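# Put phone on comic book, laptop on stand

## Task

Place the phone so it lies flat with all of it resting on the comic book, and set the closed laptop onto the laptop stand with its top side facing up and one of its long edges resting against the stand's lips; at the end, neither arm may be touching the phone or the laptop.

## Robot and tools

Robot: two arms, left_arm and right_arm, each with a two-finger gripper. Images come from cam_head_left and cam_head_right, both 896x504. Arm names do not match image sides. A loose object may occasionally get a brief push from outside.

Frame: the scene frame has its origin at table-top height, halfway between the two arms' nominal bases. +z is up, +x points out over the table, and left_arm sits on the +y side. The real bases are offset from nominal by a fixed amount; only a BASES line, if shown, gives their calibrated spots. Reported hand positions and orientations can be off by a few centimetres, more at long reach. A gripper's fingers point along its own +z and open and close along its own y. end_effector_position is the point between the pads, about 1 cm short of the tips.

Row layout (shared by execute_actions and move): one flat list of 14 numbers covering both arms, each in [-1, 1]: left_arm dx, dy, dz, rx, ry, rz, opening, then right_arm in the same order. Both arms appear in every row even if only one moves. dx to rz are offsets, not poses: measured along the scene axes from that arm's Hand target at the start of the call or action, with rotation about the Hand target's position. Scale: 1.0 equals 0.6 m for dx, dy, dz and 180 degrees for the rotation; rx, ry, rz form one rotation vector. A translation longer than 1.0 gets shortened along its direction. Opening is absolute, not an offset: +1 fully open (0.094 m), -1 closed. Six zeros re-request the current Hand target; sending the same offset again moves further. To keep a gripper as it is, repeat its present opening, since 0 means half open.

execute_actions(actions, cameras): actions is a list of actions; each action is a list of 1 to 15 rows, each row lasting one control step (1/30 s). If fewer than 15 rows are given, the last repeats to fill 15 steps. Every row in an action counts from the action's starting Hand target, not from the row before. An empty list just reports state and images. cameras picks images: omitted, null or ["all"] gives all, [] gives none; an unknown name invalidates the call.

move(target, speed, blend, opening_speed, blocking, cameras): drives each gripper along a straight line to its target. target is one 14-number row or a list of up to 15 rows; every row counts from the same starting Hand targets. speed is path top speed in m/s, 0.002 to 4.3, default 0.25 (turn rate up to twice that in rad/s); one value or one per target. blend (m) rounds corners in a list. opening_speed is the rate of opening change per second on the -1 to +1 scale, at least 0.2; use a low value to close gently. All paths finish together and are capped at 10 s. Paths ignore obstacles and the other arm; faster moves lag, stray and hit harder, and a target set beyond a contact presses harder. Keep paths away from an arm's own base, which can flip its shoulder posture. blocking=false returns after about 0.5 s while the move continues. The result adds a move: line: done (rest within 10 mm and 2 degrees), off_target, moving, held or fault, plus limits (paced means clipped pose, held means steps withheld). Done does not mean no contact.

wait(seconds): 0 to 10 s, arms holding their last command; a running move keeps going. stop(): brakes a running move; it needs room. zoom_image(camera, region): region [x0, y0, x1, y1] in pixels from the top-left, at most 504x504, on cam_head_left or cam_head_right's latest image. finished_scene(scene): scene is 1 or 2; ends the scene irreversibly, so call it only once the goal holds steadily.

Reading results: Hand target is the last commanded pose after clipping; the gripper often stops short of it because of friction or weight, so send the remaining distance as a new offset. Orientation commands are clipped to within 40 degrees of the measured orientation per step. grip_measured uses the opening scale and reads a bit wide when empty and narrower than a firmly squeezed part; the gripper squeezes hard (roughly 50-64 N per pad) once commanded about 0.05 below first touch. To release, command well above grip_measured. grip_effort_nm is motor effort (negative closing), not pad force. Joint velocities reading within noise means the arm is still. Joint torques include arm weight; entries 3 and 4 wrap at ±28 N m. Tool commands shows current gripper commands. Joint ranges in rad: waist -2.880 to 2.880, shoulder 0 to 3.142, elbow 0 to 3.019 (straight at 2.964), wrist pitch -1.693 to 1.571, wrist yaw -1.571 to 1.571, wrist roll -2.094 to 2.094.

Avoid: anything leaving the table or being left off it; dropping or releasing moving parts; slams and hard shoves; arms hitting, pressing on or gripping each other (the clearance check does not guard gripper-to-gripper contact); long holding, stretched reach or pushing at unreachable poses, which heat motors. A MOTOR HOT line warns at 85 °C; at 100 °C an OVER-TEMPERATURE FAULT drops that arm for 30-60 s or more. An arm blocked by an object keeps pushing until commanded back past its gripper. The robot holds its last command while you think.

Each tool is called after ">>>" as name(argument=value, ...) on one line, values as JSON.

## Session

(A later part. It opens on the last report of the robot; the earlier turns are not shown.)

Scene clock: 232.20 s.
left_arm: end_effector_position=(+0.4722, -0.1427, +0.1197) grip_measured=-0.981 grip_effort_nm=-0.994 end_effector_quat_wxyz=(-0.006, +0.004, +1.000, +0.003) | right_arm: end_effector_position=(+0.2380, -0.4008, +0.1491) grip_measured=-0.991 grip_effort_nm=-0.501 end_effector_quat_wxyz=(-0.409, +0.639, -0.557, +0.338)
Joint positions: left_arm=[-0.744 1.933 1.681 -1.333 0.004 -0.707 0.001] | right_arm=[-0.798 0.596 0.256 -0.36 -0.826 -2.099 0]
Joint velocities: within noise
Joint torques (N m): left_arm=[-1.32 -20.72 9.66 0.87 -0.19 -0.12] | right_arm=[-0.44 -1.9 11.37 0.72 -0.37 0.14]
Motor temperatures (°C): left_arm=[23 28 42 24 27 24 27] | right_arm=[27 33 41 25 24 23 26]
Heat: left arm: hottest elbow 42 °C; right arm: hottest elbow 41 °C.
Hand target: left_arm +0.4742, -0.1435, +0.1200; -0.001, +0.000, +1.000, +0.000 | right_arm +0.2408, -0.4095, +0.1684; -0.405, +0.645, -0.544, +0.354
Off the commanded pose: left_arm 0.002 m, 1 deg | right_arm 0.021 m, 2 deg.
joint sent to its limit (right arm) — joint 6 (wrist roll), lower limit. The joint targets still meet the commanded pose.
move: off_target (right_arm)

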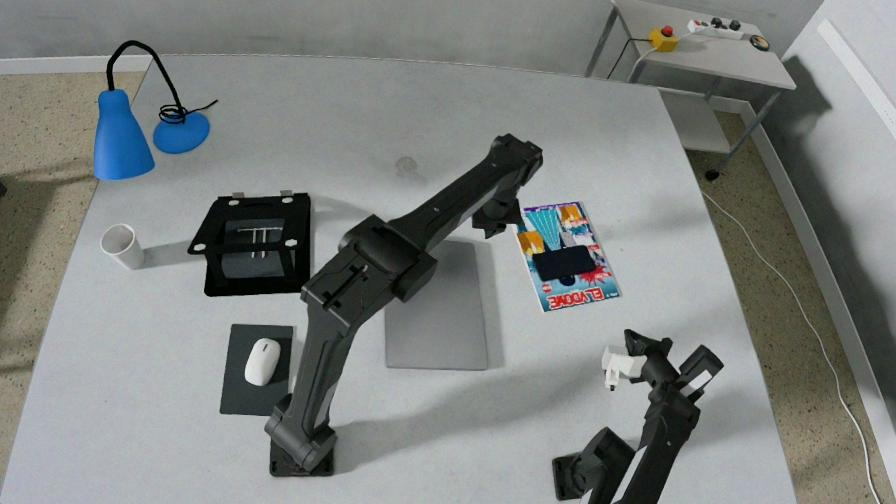

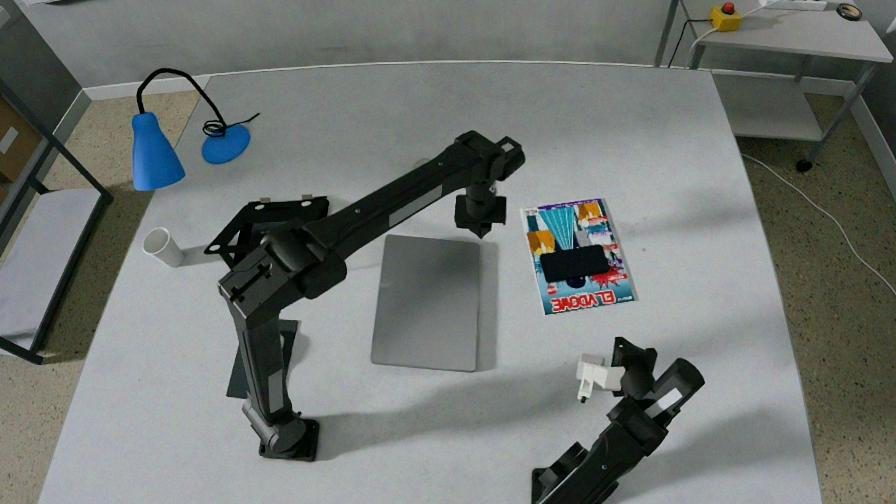

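>>> move(target=[[0,-0.035,0,0,0,0,-1,0,0,0,0,0,0,-1],[0,-0.035,-0.16,0,0,0,-1,0,0,0,0,0,0,-1]], speed=0.2)

>>> zoom_image(camera="cam_head_left", region=[420, 160, 580, 310])

>>> zoom_image(camera="cam_head_right", region=[420, 160, 580, 310])

Scene clock: 239.07 s.
left_arm: end_effector_position=(+0.4770, -0.1578, +0.0232) grip_measured=-0.981 grip_effort_nm=-0.989 end_effector_quat_wxyz=(-0.007, -0.002, +1.000, +0.003) | right_arm: end_effector_position=(+0.2380, -0.4007, +0.1490) grip_measured=-0.991 grip_effort_nm=-0.491 end_effector_quat_wxyz=(-0.409, +0.639, -0.557, +0.338)
Joint positions: left_arm=[-0.758 2.056 1.61 -1.139 0.004 -0.734 0.001] | right_arm=[-0.798 0.596 0.256 -0.36 -0.826 -2.099 0]
Joint velocities: within noise
Joint torques (N m): left_arm=[-1.96 -22.24 9.24 0.84 -0.21 -0.05] | right_arm=[-0.32 -2.02 11.36 0.79 -0.36 0.15]
Motor temperatures (°C): left_arm=[23 28 41 24 27 24 27] | right_arm=[27 32 41 25 24 23 26]
Heat: left arm: hottest elbow 41 °C; right arm: hottest elbow 41 °C.
Hand target: left_arm +0.4740, -0.1645, +0.0239; -0.001, +0.000, +1.000, +0.000 | right_arm +0.2408, -0.4095, +0.1683; -0.405, +0.645, -0.544, +0.353
Off the commanded pose: left_arm 0.007 m, 1 deg | right_arm 0.021 m, 2 deg.
joint sent to its limit (right arm) — joint 6 (wrist roll), lower limit. The joint targets still meet the commanded pose.
move: off_target (right_arm)

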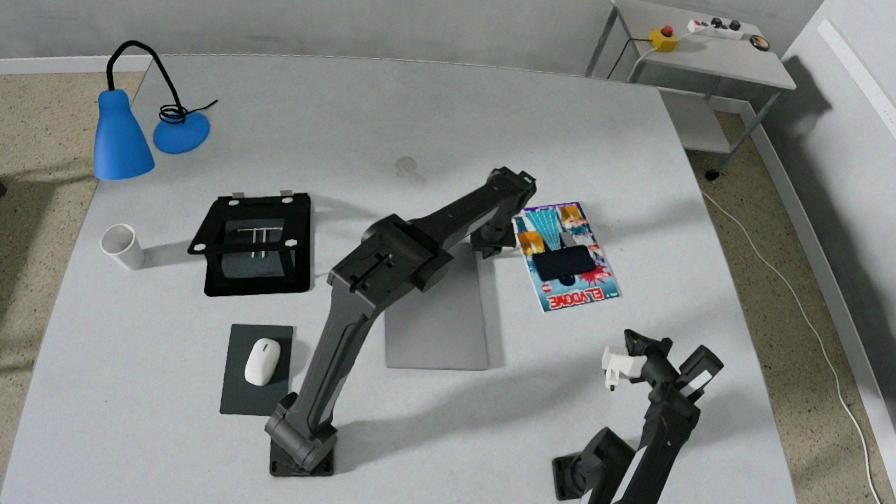

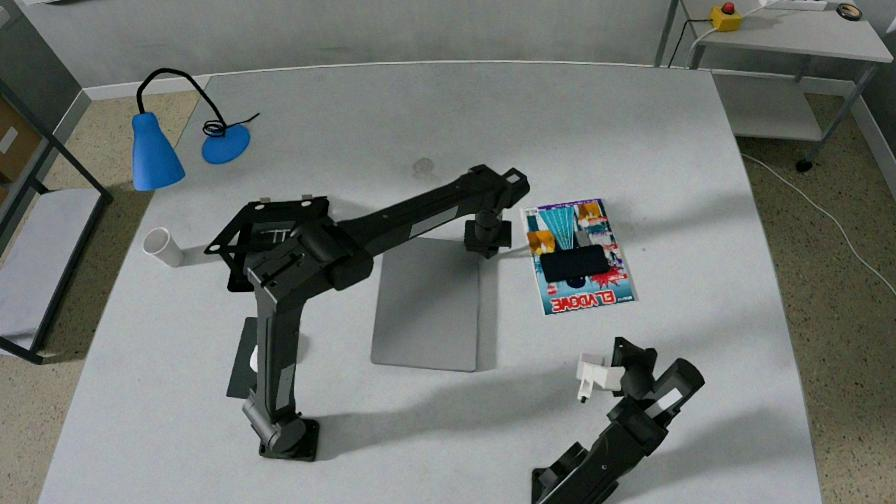

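Scaled by 3.150.

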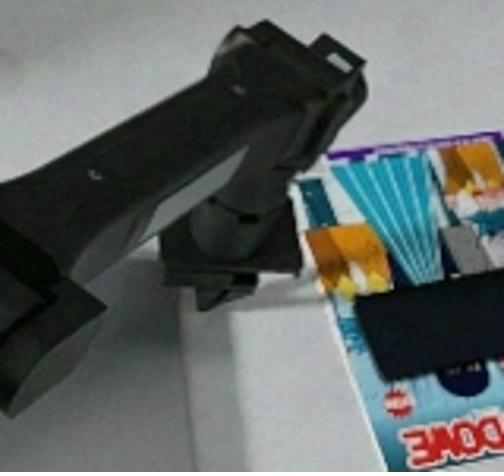

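Scaled by 3.150.

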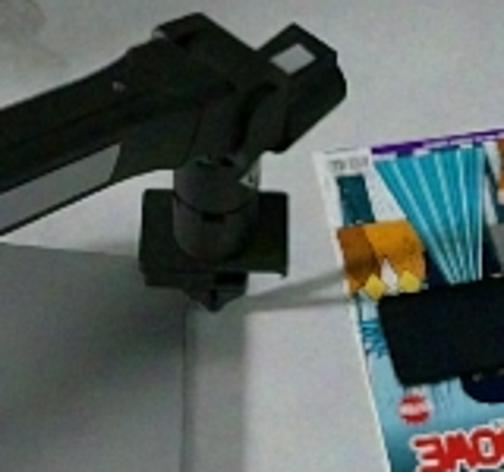

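>>> move(target=[[0,0.04,0,0,0,0,-1,0,0,0,0,0,0,-1],[0.048,0.178,0,0,0,0,-1,0,0,0,0,0,0,-1],[0.048,0.338,0,0,0,0,-1,0,0,0,0,0,0,-1]], speed=[0.06,0.1,0.1], blend=[0.0,0.03,0])

>>> zoom_image(camera="cam_head_right", region=[300, 160, 600, 390])

Scene clock: 249.60 s.
left_arm: end_effector_position=(+0.5036, +0.0279, +0.0170) grip_measured=-0.981 grip_effort_nm=-0.989 end_effector_quat_wxyz=(-0.006, +0.002, +1.000, -0.001) | right_arm: end_effector_position=(+0.2380, -0.4007, +0.1491) grip_measured=-0.991 grip_effort_nm=-0.496 end_effector_quat_wxyz=(-0.409, +0.639, -0.557, +0.338)
Joint positions: left_arm=[-0.452 1.879 1.304 -1.006 0.006 -0.419 0.001] | right_arm=[-0.798 0.596 0.256 -0.36 -0.826 -2.099 0]
Joint velocities: within noise
Joint torques (N m): left_arm=[-1.03 -20.54 7.25 0.25 -0.24 0.06] | right_arm=[-0.38 -1.96 11.36 0.8 -0.36 0.14]
Motor temperatures (°C): left_arm=[23 29 39 24 27 24 28] | right_arm=[27 32 42 25 24 23 26]
Heat: left arm: hottest elbow 39 °C; right arm: hottest elbow 42 °C.
Hand target: left_arm +0.5028, +0.0383, +0.0239; -0.001, +0.000, +1.000, +0.000 | right_arm +0.2408, -0.4095, +0.1684; -0.405, +0.645, -0.544, +0.354
Off the commanded pose: left_arm 0.012 m, 1 deg | right_arm 0.021 m, 2 deg.
joint sent to its limit (right arm) — joint 6 (wrist roll), lower limit. The joint targets still meet the commanded pose.
move: off_target (left_arm, right_arm)

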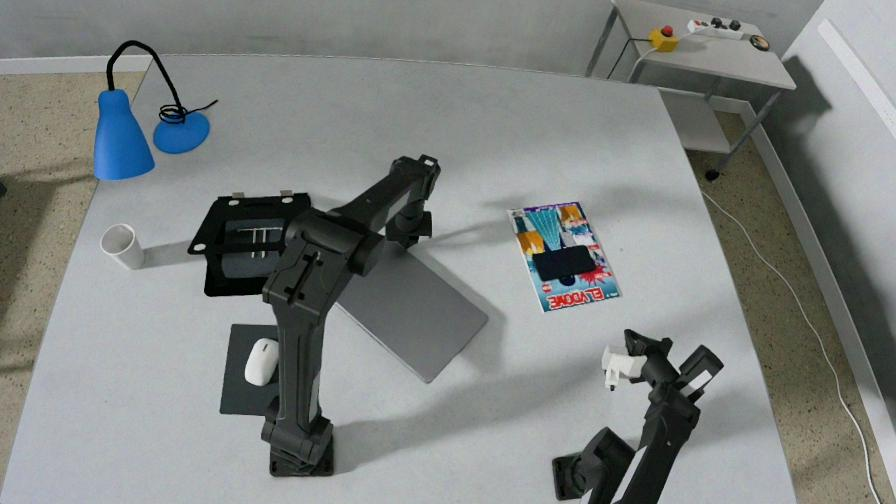

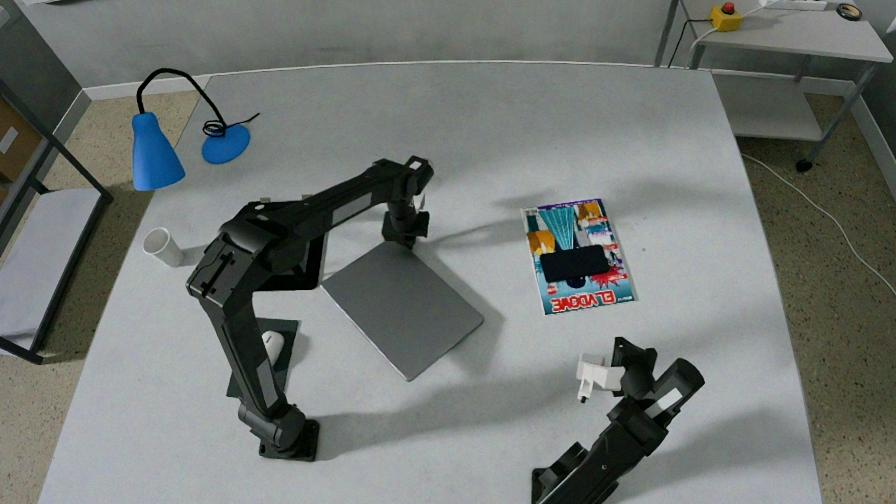

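Scaled by 1.680.

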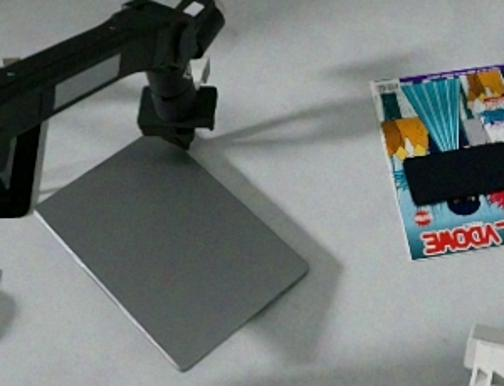

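>>> move(target=[[0,-0.02,0.4,0,0,0,-1,0,0,0.05,0,0,0,-1],[-0.2,0.65,0.42,0,0,0,-1,-0.168,0.924,-0.04,0.029,0.363,-0.131,-1]], speed=[0.25,0.3])

>>> zoom_image(camera="cam_head_right", region=[300, 210, 520, 400])

>>> zoom_image(camera="cam_head_left", region=[300, 210, 520, 400])

Scene clock: 269.03 s.
left_arm: end_effector_position=(+0.3825, +0.4246, +0.2691) grip_measured=-0.981 grip_effort_nm=-0.989 end_effector_quat_wxyz=(-0.005, +0.000, +1.000, +0.000) | right_arm: end_effector_position=(+0.1374, +0.1244, +0.1338) grip_measured=-0.991 grip_effort_nm=-0.491 end_effector_quat_wxyz=(-0.010, -0.595, +0.803, -0.007)
Joint positions: left_arm=[0.448 1.379 1.378 -1.579 -0.004 0.476 0.001] | right_arm=[1.201 1.624 1.289 -1.26 0.001 -0.07 0]
Joint velocities: within noise
Joint torques (N m): left_arm=[-1.61 -12.92 12.11 -0.1 0.11 0.04] | right_arm=[1.14 -15.27 11.86 -0.08 -0.04 0.17]
Motor temperatures (°C): left_arm=[23 29 37 24 27 24 28] | right_arm=[27 32 43 25 24 23 26]
Heat: left arm: hottest elbow 37 °C; right arm: hottest elbow 43 °C.
Hand target: left_arm +0.3828, +0.4282, +0.2758; -0.001, +0.000, +1.000, +0.000 | right_arm +0.1400, +0.1448, +0.1443; +0.000, -0.596, +0.803, +0.000
Off the commanded pose: left_arm 0.008 m, 0 deg | right_arm 0.023 m, 1 deg.
move: off_target (right_arm)

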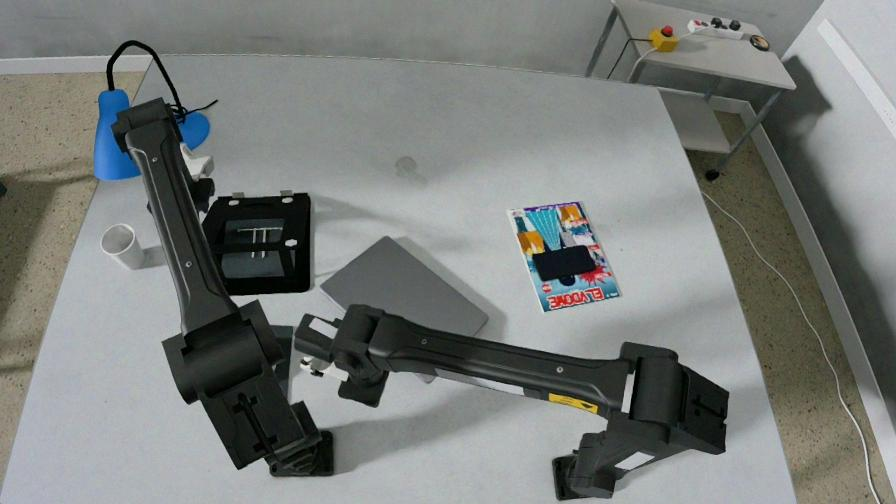

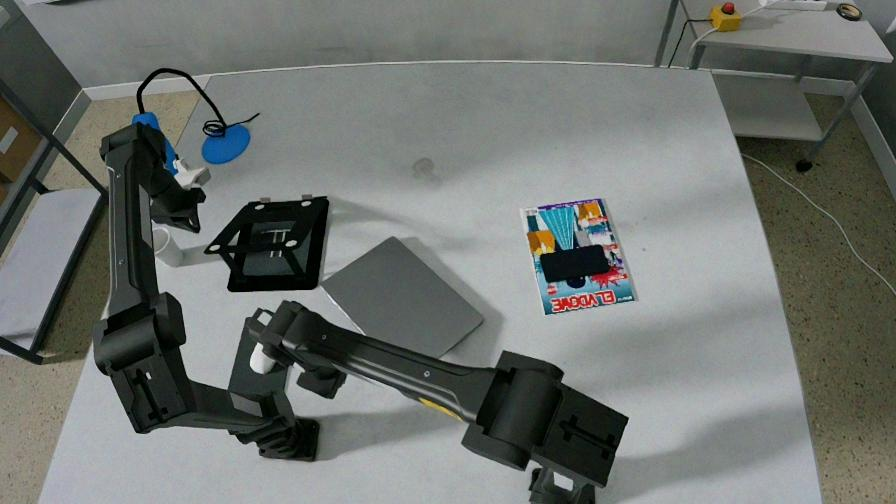

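Scaled by 2.291.

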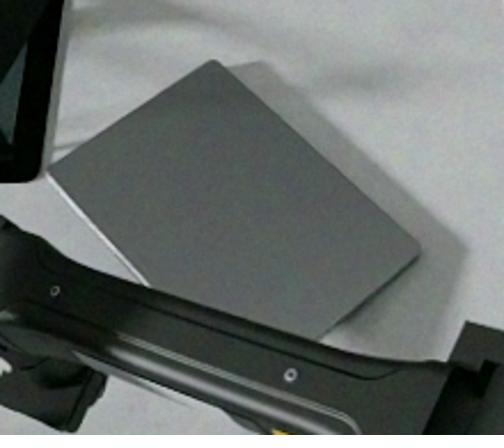

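Scaled by 2.291.

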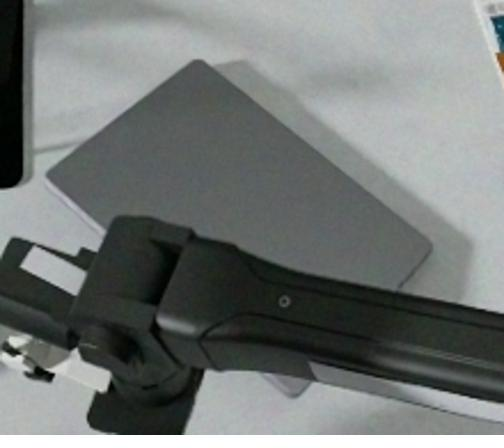

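>>> move(target=[[0,0,0,0,0,0,-1,0,0,-0.18,0,0,0,-1]], speed=0.2)

>>> zoom_image(camera="cam_head_right", region=[270, 240, 470, 430])

>>> zoom_image(camera="cam_head_left", region=[300, 240, 500, 430])

Scene clock: 274.67 s.
left_arm: end_effector_position=(+0.3825, +0.4246, +0.2691) grip_measured=-0.981 grip_effort_nm=-0.984 end_effector_quat_wxyz=(-0.005, +0.000, +1.000, +0.000) | right_arm: end_effector_position=(+0.1447, +0.1434, +0.0447) grip_measured=-0.991 grip_effort_nm=-0.491 end_effector_quat_wxyz=(+0.004, -0.595, +0.803, +0.002)
Joint positions: left_arm=[0.448 1.379 1.378 -1.579 -0.004 0.477 0.001] | right_arm=[1.201 1.753 1.202 -1.011 0.001 -0.069 0]
Joint velocities: within noise
Joint torques (N m): left_arm=[-0.73 -12.57 12.23 -0.16 0.11 0.08] | right_arm=[1.26 -17.2 6.79 0.51 -0.03 0.22]
Motor temperatures (°C): left_arm=[23 29 36 24 27 24 28] | right_arm=[27 32 43 25 24 23 26]
Heat: left arm: hottest elbow 36 °C; right arm: hottest elbow 43 °C.
Hand target: left_arm +0.3829, +0.4283, +0.2758; -0.001, +0.000, +1.000, +0.000 | right_arm +0.1401, +0.1450, +0.0363; +0.000, -0.596, +0.803, +0.000
Off the commanded pose: left_arm 0.008 m, 0 deg | right_arm 0.010 m, 0 deg.
move: done

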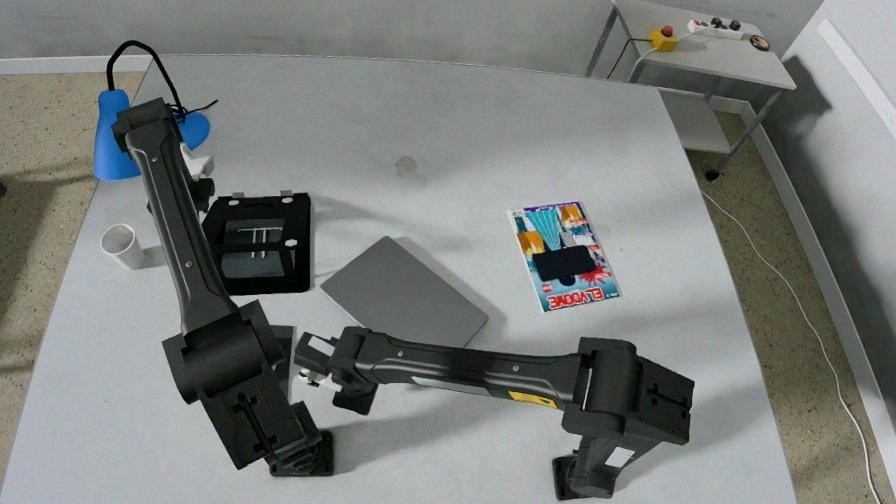

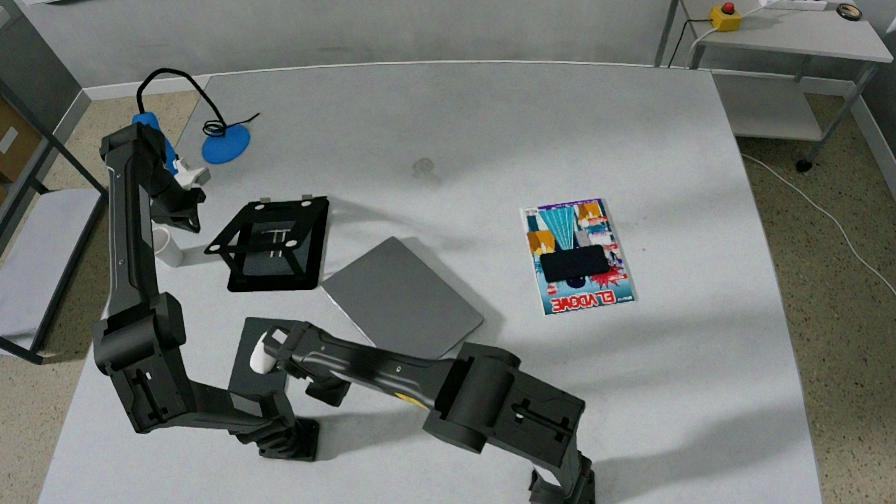

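Scaled by 2.520.

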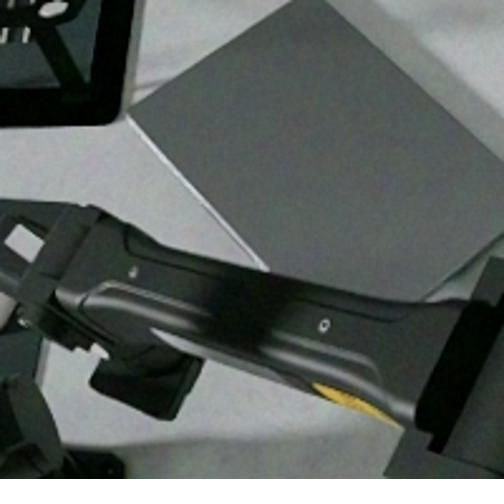

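Scaled by 2.520.

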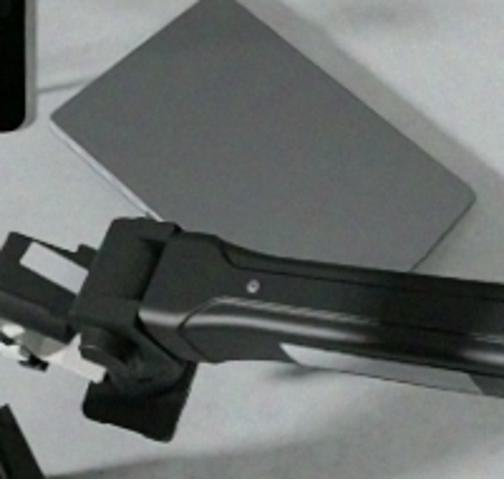

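>>> move(target=[[0,0,0,0,0,0,-1,0,0,-0.035,0,0,0,-1],[0,0,0,0,0,0,-1,0.08,-0.02,-0.035,0,0,0,-1]], speed=0.08)

>>> zoom_image(camera="cam_head_right", region=[270, 240, 470, 430])

>>> zoom_image(camera="cam_head_left", region=[300, 240, 500, 430])

Scene clock: 285.90 s.
left_arm: end_effector_position=(+0.3825, +0.4246, +0.2691) grip_measured=-0.981 grip_effort_nm=-0.989 end_effector_quat_wxyz=(-0.005, +0.000, +1.000, +0.000) | right_arm: end_effector_position=(+0.1829, +0.1308, +0.0245) grip_measured=-0.991 grip_effort_nm=-0.491 end_effector_quat_wxyz=(+0.004, -0.596, +0.803, +0.002)
Joint positions: left_arm=[0.448 1.379 1.378 -1.579 -0.004 0.477 0.001] | right_arm=[1.118 1.79 1.192 -0.963 0.001 -0.154 0]
Joint velocities: within noise
Joint torques (N m): left_arm=[-0.44 -11.93 12.05 -0.03 0.1 0.13] | right_arm=[-0.15 -16.38 7.64 0.36 -0.01 0.09]
Motor temperatures (°C): left_arm=[23 29 36 24 27 24 28] | right_arm=[27 33 40 25 24 23 26]
Heat: left arm: hottest elbow 36 °C; right arm: hottest elbow 40 °C.
Hand target: left_arm +0.3829, +0.4283, +0.2758; -0.001, +0.000, +1.000, +0.000 | right_arm +0.1881, +0.1329, +0.0154; +0.000, -0.596, +0.803, +0.000
Off the commanded pose: left_arm 0.008 m, 0 deg | right_arm 0.011 m, 1 deg.
move: off_target (right_arm)

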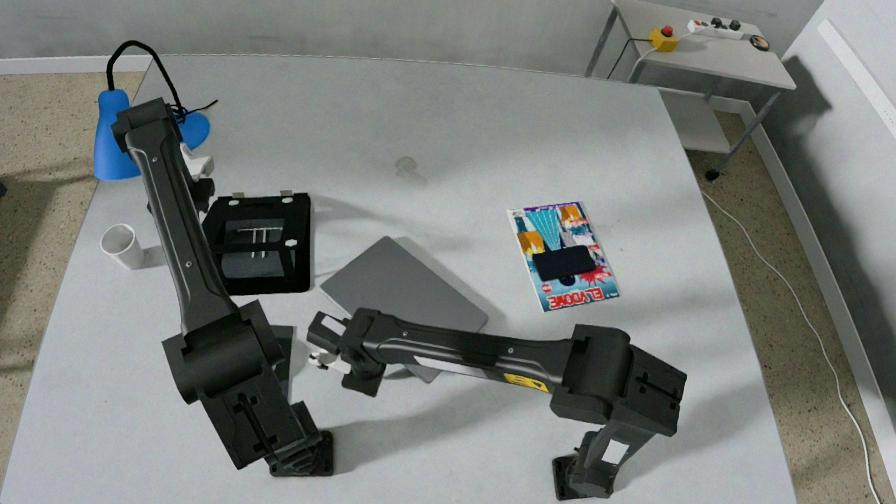

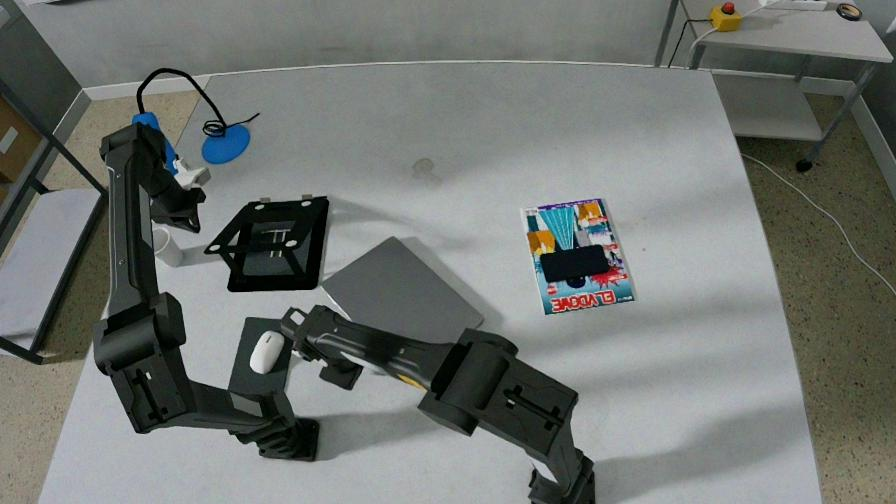

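Scaled by 2.520.

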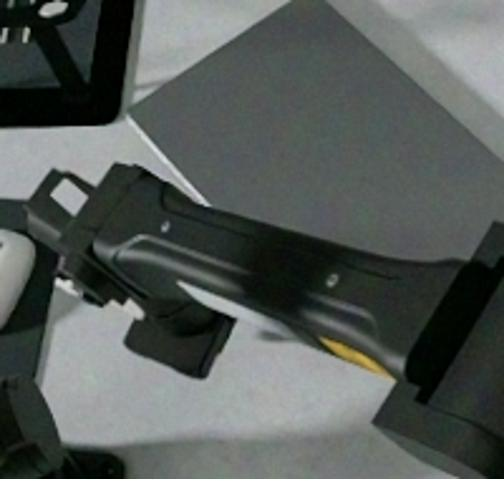

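Scaled by 2.520.

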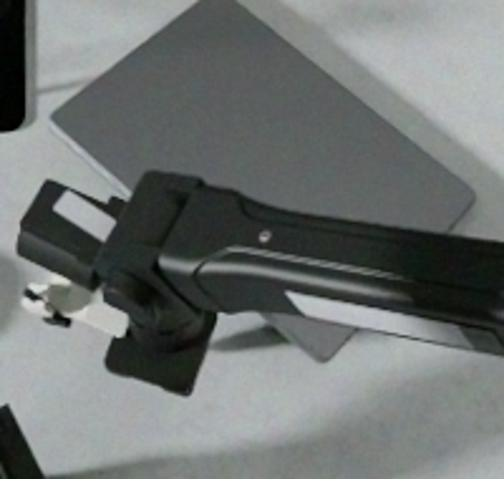

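>>> move(target=[[0,0,0,0,0,0,-1,0.02,-0.14,0,0,0,0,-1]], speed=0.08)

>>> zoom_image(camera="cam_head_right", region=[270, 240, 470, 430])

>>> zoom_image(camera="cam_head_left", region=[300, 240, 500, 430])

Scene clock: 317.47 s.
left_arm: end_effector_position=(+0.3825, +0.4246, +0.2691) grip_measured=-0.981 grip_effort_nm=-0.989 end_effector_quat_wxyz=(-0.005, +0.000, +1.000, +0.000) | right_arm: end_effector_position=(+0.1941, +0.0566, +0.0134) grip_measured=-0.991 grip_effort_nm=-0.491 end_effector_quat_wxyz=(-0.005, -0.599, +0.800, +0.000)
Joint positions: left_arm=[0.448 1.379 1.378 -1.579 -0.004 0.477 0.001] | right_arm=[1.018 1.688 1.01 -0.903 -0.004 -0.263 0]
Joint velocities: within noise
Joint torques (N m): left_arm=[-1.49 -12.1 12.22 -0.12 0.1 0.09] | right_arm=[-1.03 -17.38 5.22 0.43 0.15 0.02]
Motor temperatures (°C): left_arm=[23 28 36 24 27 24 29] | right_arm=[27 33 38 25 24 23 26]
Heat: left arm: hottest elbow 36 °C; right arm: hottest elbow 38 °C.
Hand target: left_arm +0.3829, +0.4283, +0.2758; -0.001, +0.000, +1.000, +0.000 | right_arm +0.2001, +0.0488, +0.0154; +0.000, -0.596, +0.803, +0.000
Off the commanded pose: left_arm 0.008 m, 0 deg | right_arm 0.010 m, 1 deg.
move: done

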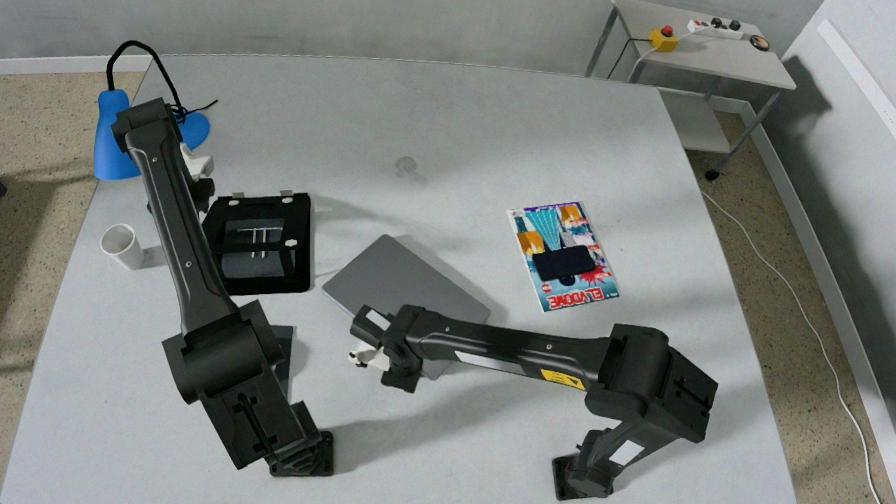

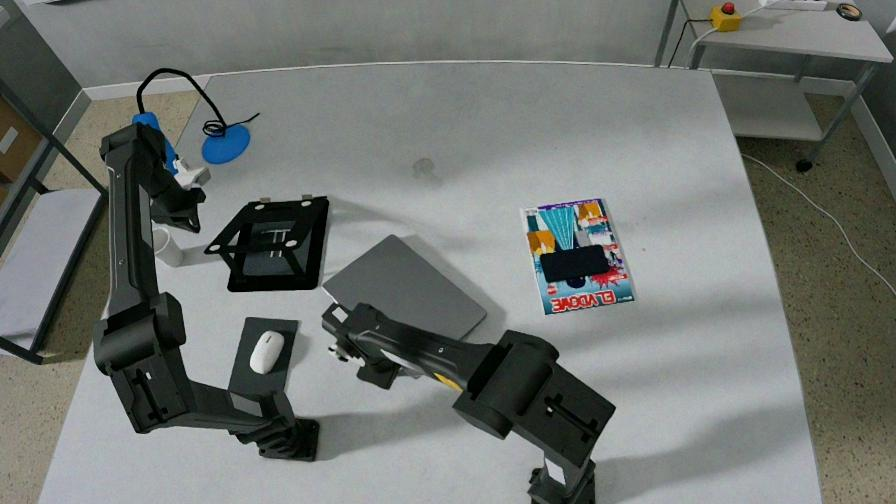

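Scaled by 2.520.

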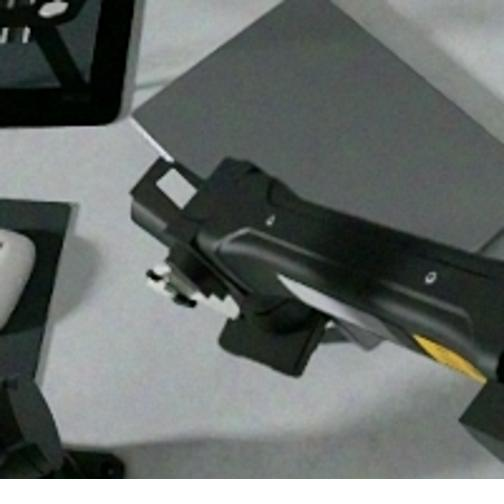

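Scaled by 2.520.

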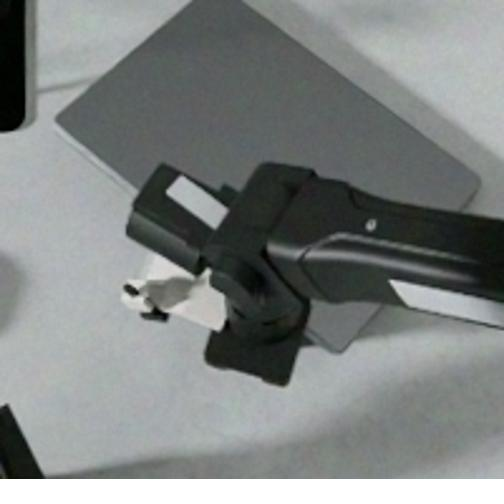

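>>> move(target=[[0,0,0,0,0,0,-1,0.055,-0.10,0.008,0,0,0,-1],[0,0,0,0,0,0,-1,0.14,-0.165,0.012,0,0,0,-1]], speed=0.08, blend=[0.02,0])

Scene clock: 323.67 s.
left_arm: end_effector_position=(+0.3825, +0.4246, +0.2691) grip_measured=-0.981 grip_effort_nm=-0.984 end_effector_quat_wxyz=(-0.005, +0.000, +1.000, +0.000) | right_arm: end_effector_position=(+0.2718, -0.0489, +0.0156) grip_measured=-0.991 grip_effort_nm=-0.486 end_effector_quat_wxyz=(-0.010, -0.602, +0.798, +0.002)
Joint positions: left_arm=[0.448 1.379 1.378 -1.579 -0.004 0.477 0.001] | right_arm=[0.708 1.622 0.929 -0.899 -0.005 -0.58 0]
Joint velocities: within noise
Joint torques (N m): left_arm=[-0.91 -12.4 12.21 -0.1 0.11 0.12] | right_arm=[-0.97 -15.15 7.5 0.02 0.15 0.13]
Motor temperatures (°C): left_arm=[23 28 36 24 27 24 29] | right_arm=[27 33 37 25 24 23 26]
Heat: left arm: hottest elbow 36 °C; right arm: hottest elbow 37 °C.
Hand target: left_arm +0.3829, +0.4283, +0.2758; -0.001, +0.000, +1.000, +0.000 | right_arm +0.2841, -0.0500, +0.0226; +0.000, -0.596, +0.803, +0.000
Off the commanded pose: left_arm 0.008 m, 0 deg | right_arm 0.014 m, 1 deg.
move: off_target (right_arm)

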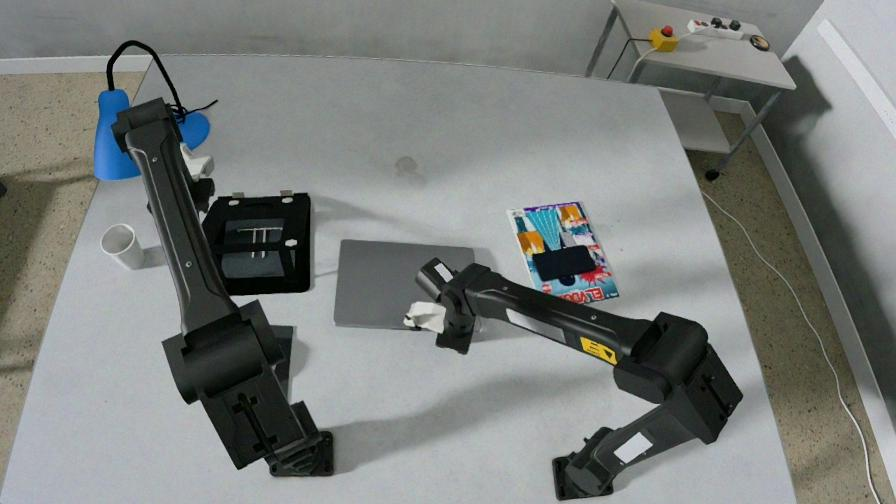

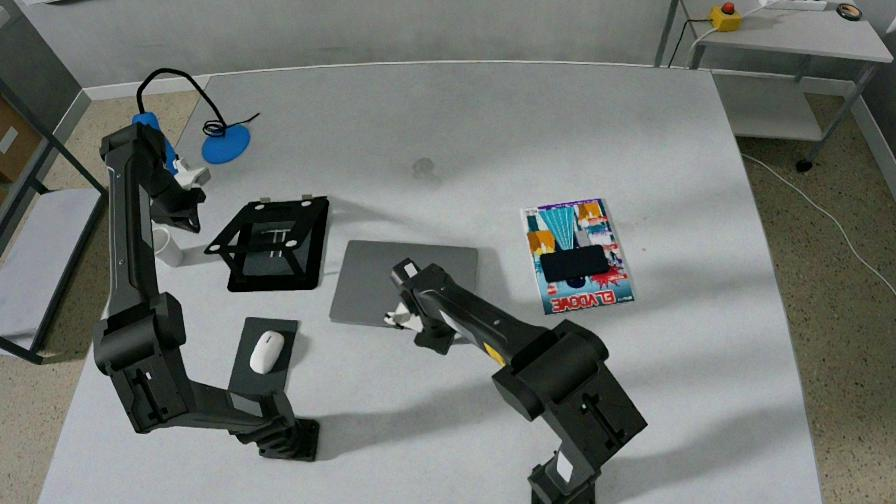

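>>> move(target=[[0.0,0,0.0,0,0,0,-1,-0.04,0,0.25,0,0,0,-1],[0.03,-0.29,-0.13,0,0,-0.5,0,0.177,-0.2,0.16,0.248,-0.037,0.088,0]], speed=0.3)

>>> zoom_image(camera="cam_head_right", region=[260, 170, 540, 370])

>>> zoom_image(camera="cam_head_left", region=[260, 170, 540, 370])

Scene clock: 355.77 s.
left_arm: end_effector_position=(+0.4020, +0.2593, +0.1974) grip_measured=-0.003 grip_effort_nm=0.129 end_effector_quat_wxyz=(-0.006, +0.700, +0.715, -0.004) | right_arm: end_effector_position=(+0.3726, -0.1677, +0.1112) grip_measured=-0.002 grip_effort_nm=0.066 end_effector_quat_wxyz=(-0.263, +0.651, -0.656, -0.277)
Joint positions: left_arm=[0.015 1.336 1.148 -1.396 -0.004 1.593 0.047] | right_arm=[0.046 1.544 0.98 -0.978 -0.783 -1.5 0.047]
Joint velocities: within noise
Joint torques (N m): left_arm=[-2.43 -12.86 9.16 0.58 0.14 0.11] | right_arm=[-0.21 -12.57 10.32 -0.18 -0.52 0.08]
Motor temperatures (°C): left_arm=[23 28 36 24 27 24 29] | right_arm=[27 33 37 25 24 23 26]
Heat: left arm: hottest elbow 36 °C; right arm: hottest elbow 37 °C.
Hand target: left_arm +0.4009, +0.2543, +0.1979; -0.001, +0.707, +0.707, +0.001 | right_arm +0.3902, -0.1701, +0.1186; -0.271, +0.653, -0.654, -0.270
Off the commanded pose: left_arm 0.005 m, 1 deg | right_arm 0.019 m, 1 deg.
move: off_target (right_arm); target 2's new opening was sent with right_arm's hand 0.019 m and 1 deg from that target

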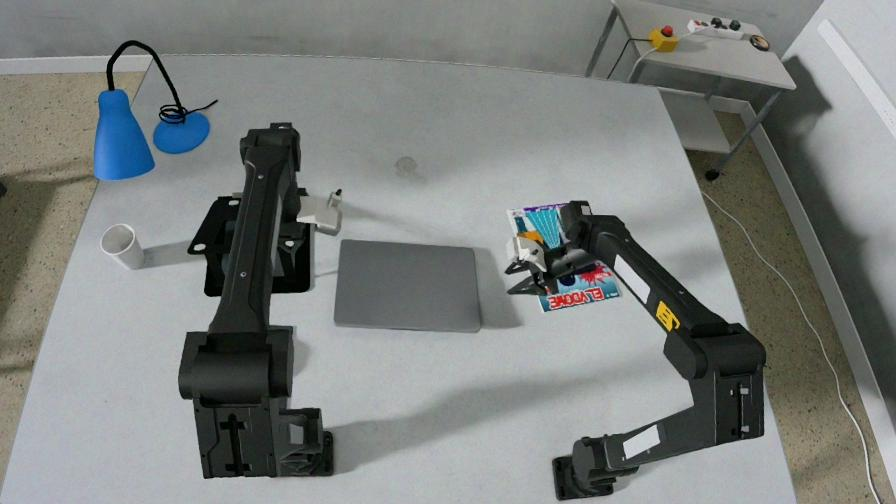

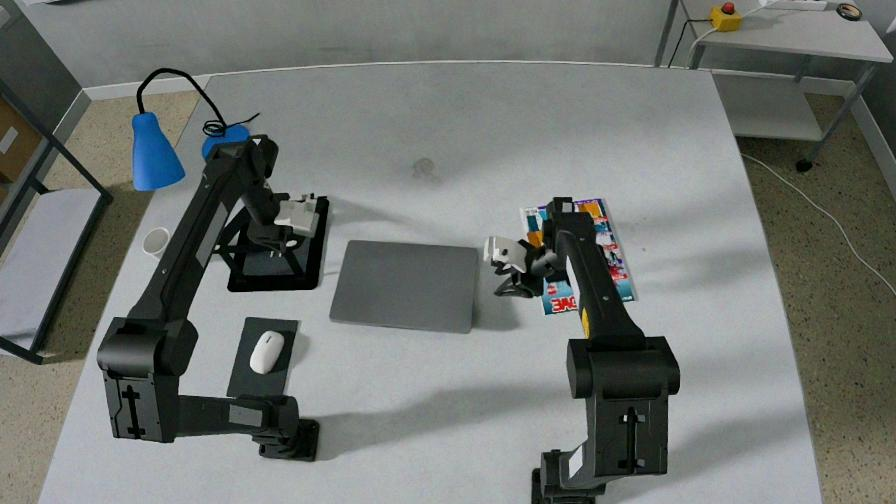

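Scaled by 1.800.

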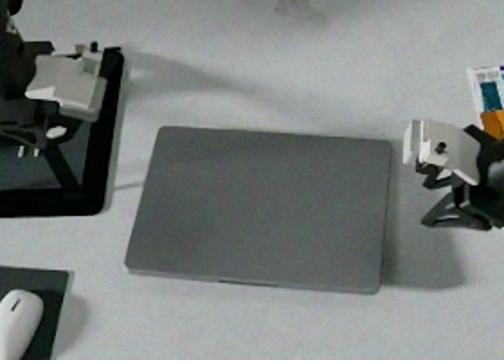

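Scaled by 1.800.

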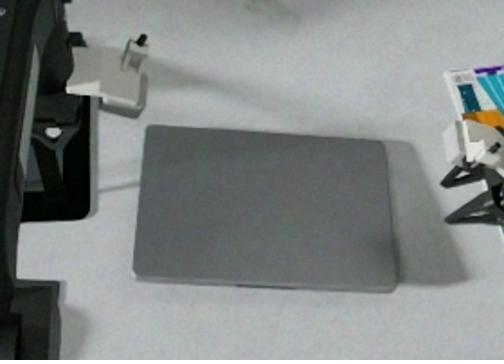

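>>> move(target=[[0.05,-0.13,0,0,0,0,0,0.085,0,0.0,0,0,0,0],[0.05,-0.13,-0.17,0,0,0,0,0.085,0,-0.15,0,0,0,0]], speed=0.2)

>>> zoom_image(camera="cam_head_right", region=[260, 170, 540, 370])

>>> zoom_image(camera="cam_head_left", region=[260, 170, 540, 370])

Scene clock: 362.93 s.
left_arm: end_effector_position=(+0.4302, +0.1793, +0.0979) grip_measured=-0.002 grip_effort_nm=0.129 end_effector_quat_wxyz=(-0.003, +0.707, +0.707, -0.002) | right_arm: end_effector_position=(+0.4425, -0.1651, +0.0400) grip_measured=-0.001 grip_effort_nm=0.071 end_effector_quat_wxyz=(-0.274, +0.657, -0.650, -0.267)
Joint positions: left_arm=[-0.185 1.503 1.044 -1.119 0.001 1.414 0.047] | right_arm=[0.044 1.805 1.1 -0.809 -0.783 -1.509 0.047]
Joint velocities: within noise
Joint torques (N m): left_arm=[-2.02 -13.39 8.77 0.65 -0.04 0] | right_arm=[-0.32 -15.85 5.81 0.58 -0.52 0.11]
Motor temperatures (°C): left_arm=[23 28 35 24 27 24 28] | right_arm=[27 33 38 25 24 23 26]
Heat: left arm: hottest elbow 35 °C; right arm: hottest elbow 38 °C.
Hand target: left_arm +0.4309, +0.1762, +0.0959; -0.001, +0.707, +0.707, +0.001 | right_arm +0.4414, -0.1701, +0.0287; -0.271, +0.653, -0.654, -0.270
Off the commanded pose: left_arm 0.004 m, 0 deg | right_arm 0.013 m, 1 deg.
move: off_target (right_arm)

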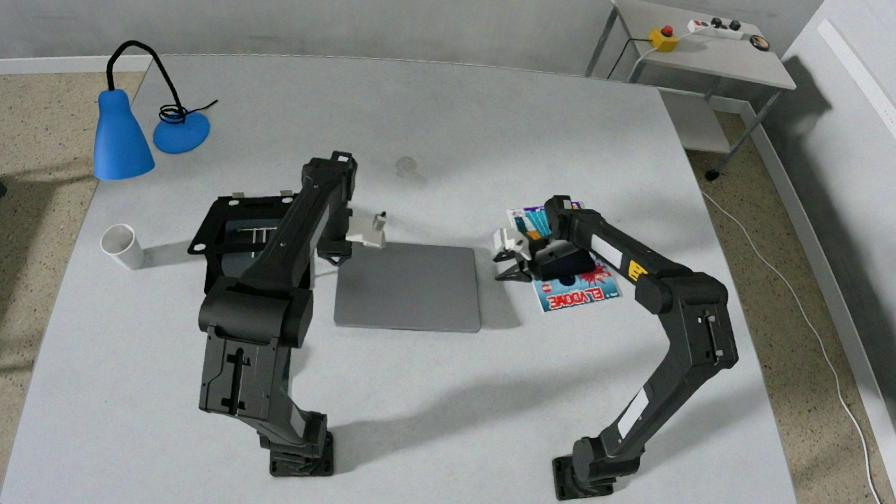

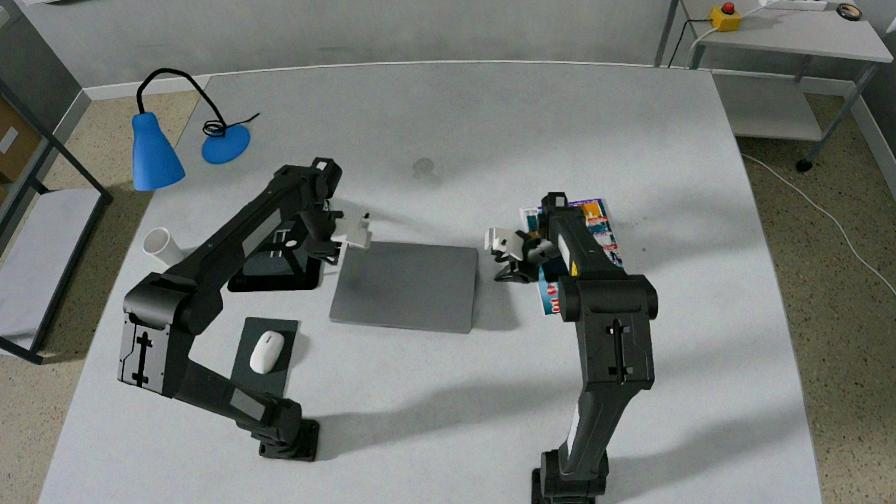

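Scaled by 1.800.

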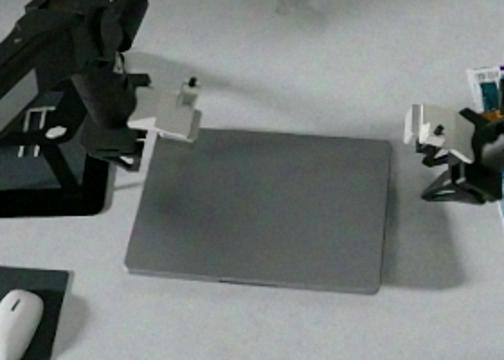

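Scaled by 1.800.

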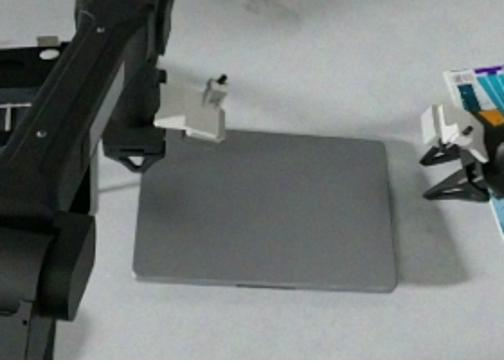

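>>> move(target=[[-0.045,0.04,0,0,0,0,0,-0.045,0,0.0,0,0,0,0],[-0.045,0.04,-0.125,0,0,0,0,-0.045,0,-0.025,0,0,0,0]], speed=0.12)

>>> zoom_image(camera="cam_head_right", region=[260, 170, 540, 370])

>>> zoom_image(camera="cam_head_left", region=[260, 170, 540, 370])

Scene clock: 369.93 s.
left_arm: end_effector_position=(+0.4049, +0.1983, +0.0281) grip_measured=-0.002 grip_effort_nm=0.125 end_effector_quat_wxyz=(+0.000, +0.708, +0.706, +0.004) | right_arm: end_effector_position=(+0.4164, -0.1663, +0.0170) grip_measured=-0.001 grip_effort_nm=0.066 end_effector_quat_wxyz=(-0.270, +0.655, -0.651, -0.271)
Joint positions: left_arm=[-0.148 1.536 0.866 -0.896 -0.006 1.454 0.047] | right_arm=[0.044 1.801 1.011 -0.737 -0.785 -1.509 0.047]
Joint velocities: within noise
Joint torques (N m): left_arm=[-0.85 -11.34 7.38 0.81 0.22 0.03] | right_arm=[-0.15 -17.08 4.96 0.58 -0.47 0.13]
Motor temperatures (°C): left_arm=[23 27 36 24 27 24 28] | right_arm=[27 34 37 25 24 23 26]
Heat: left arm: hottest elbow 36 °C; right arm: hottest elbow 37 °C.
Hand target: left_arm +0.4038, +0.2003, +0.0209; -0.001, +0.707, +0.707, +0.001 | right_arm +0.4142, -0.1701, +0.0135; -0.271, +0.653, -0.654, -0.270
Off the commanded pose: left_arm 0.008 m, 0 deg | right_arm 0.005 m, 0 deg.
move: done

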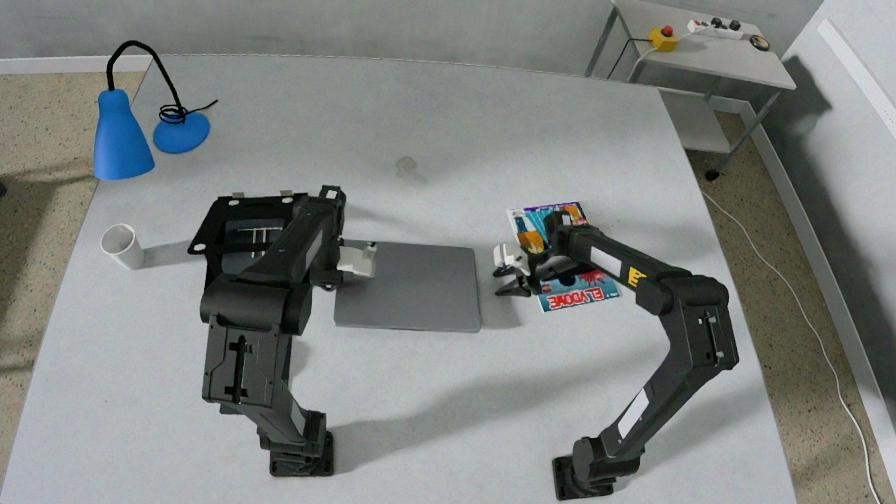

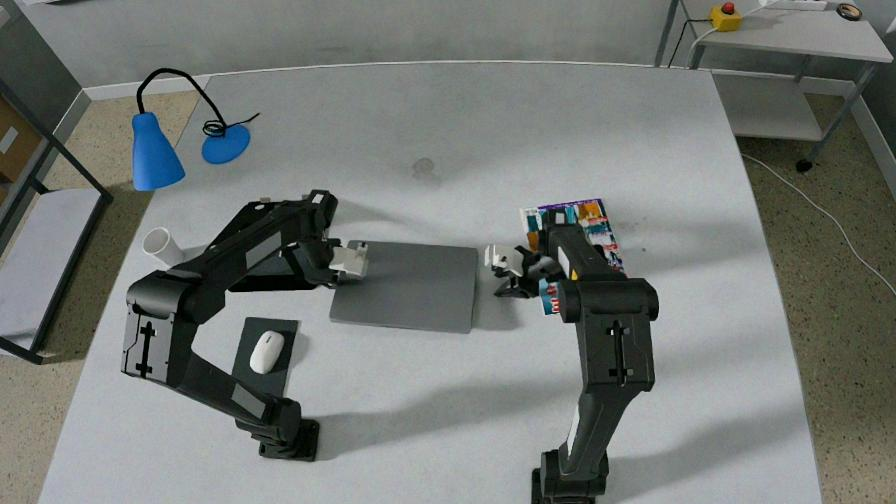

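Scaled by 1.800.

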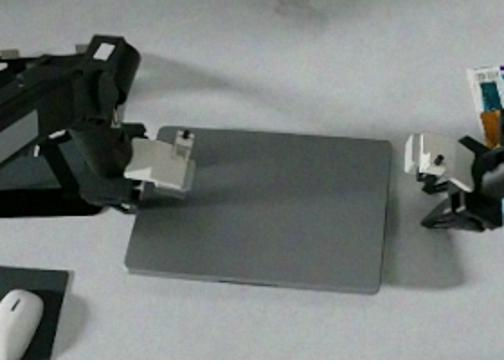

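Scaled by 1.800.

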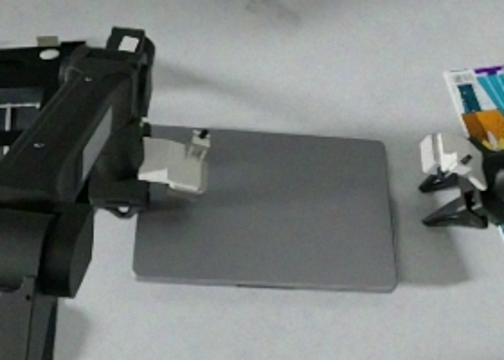

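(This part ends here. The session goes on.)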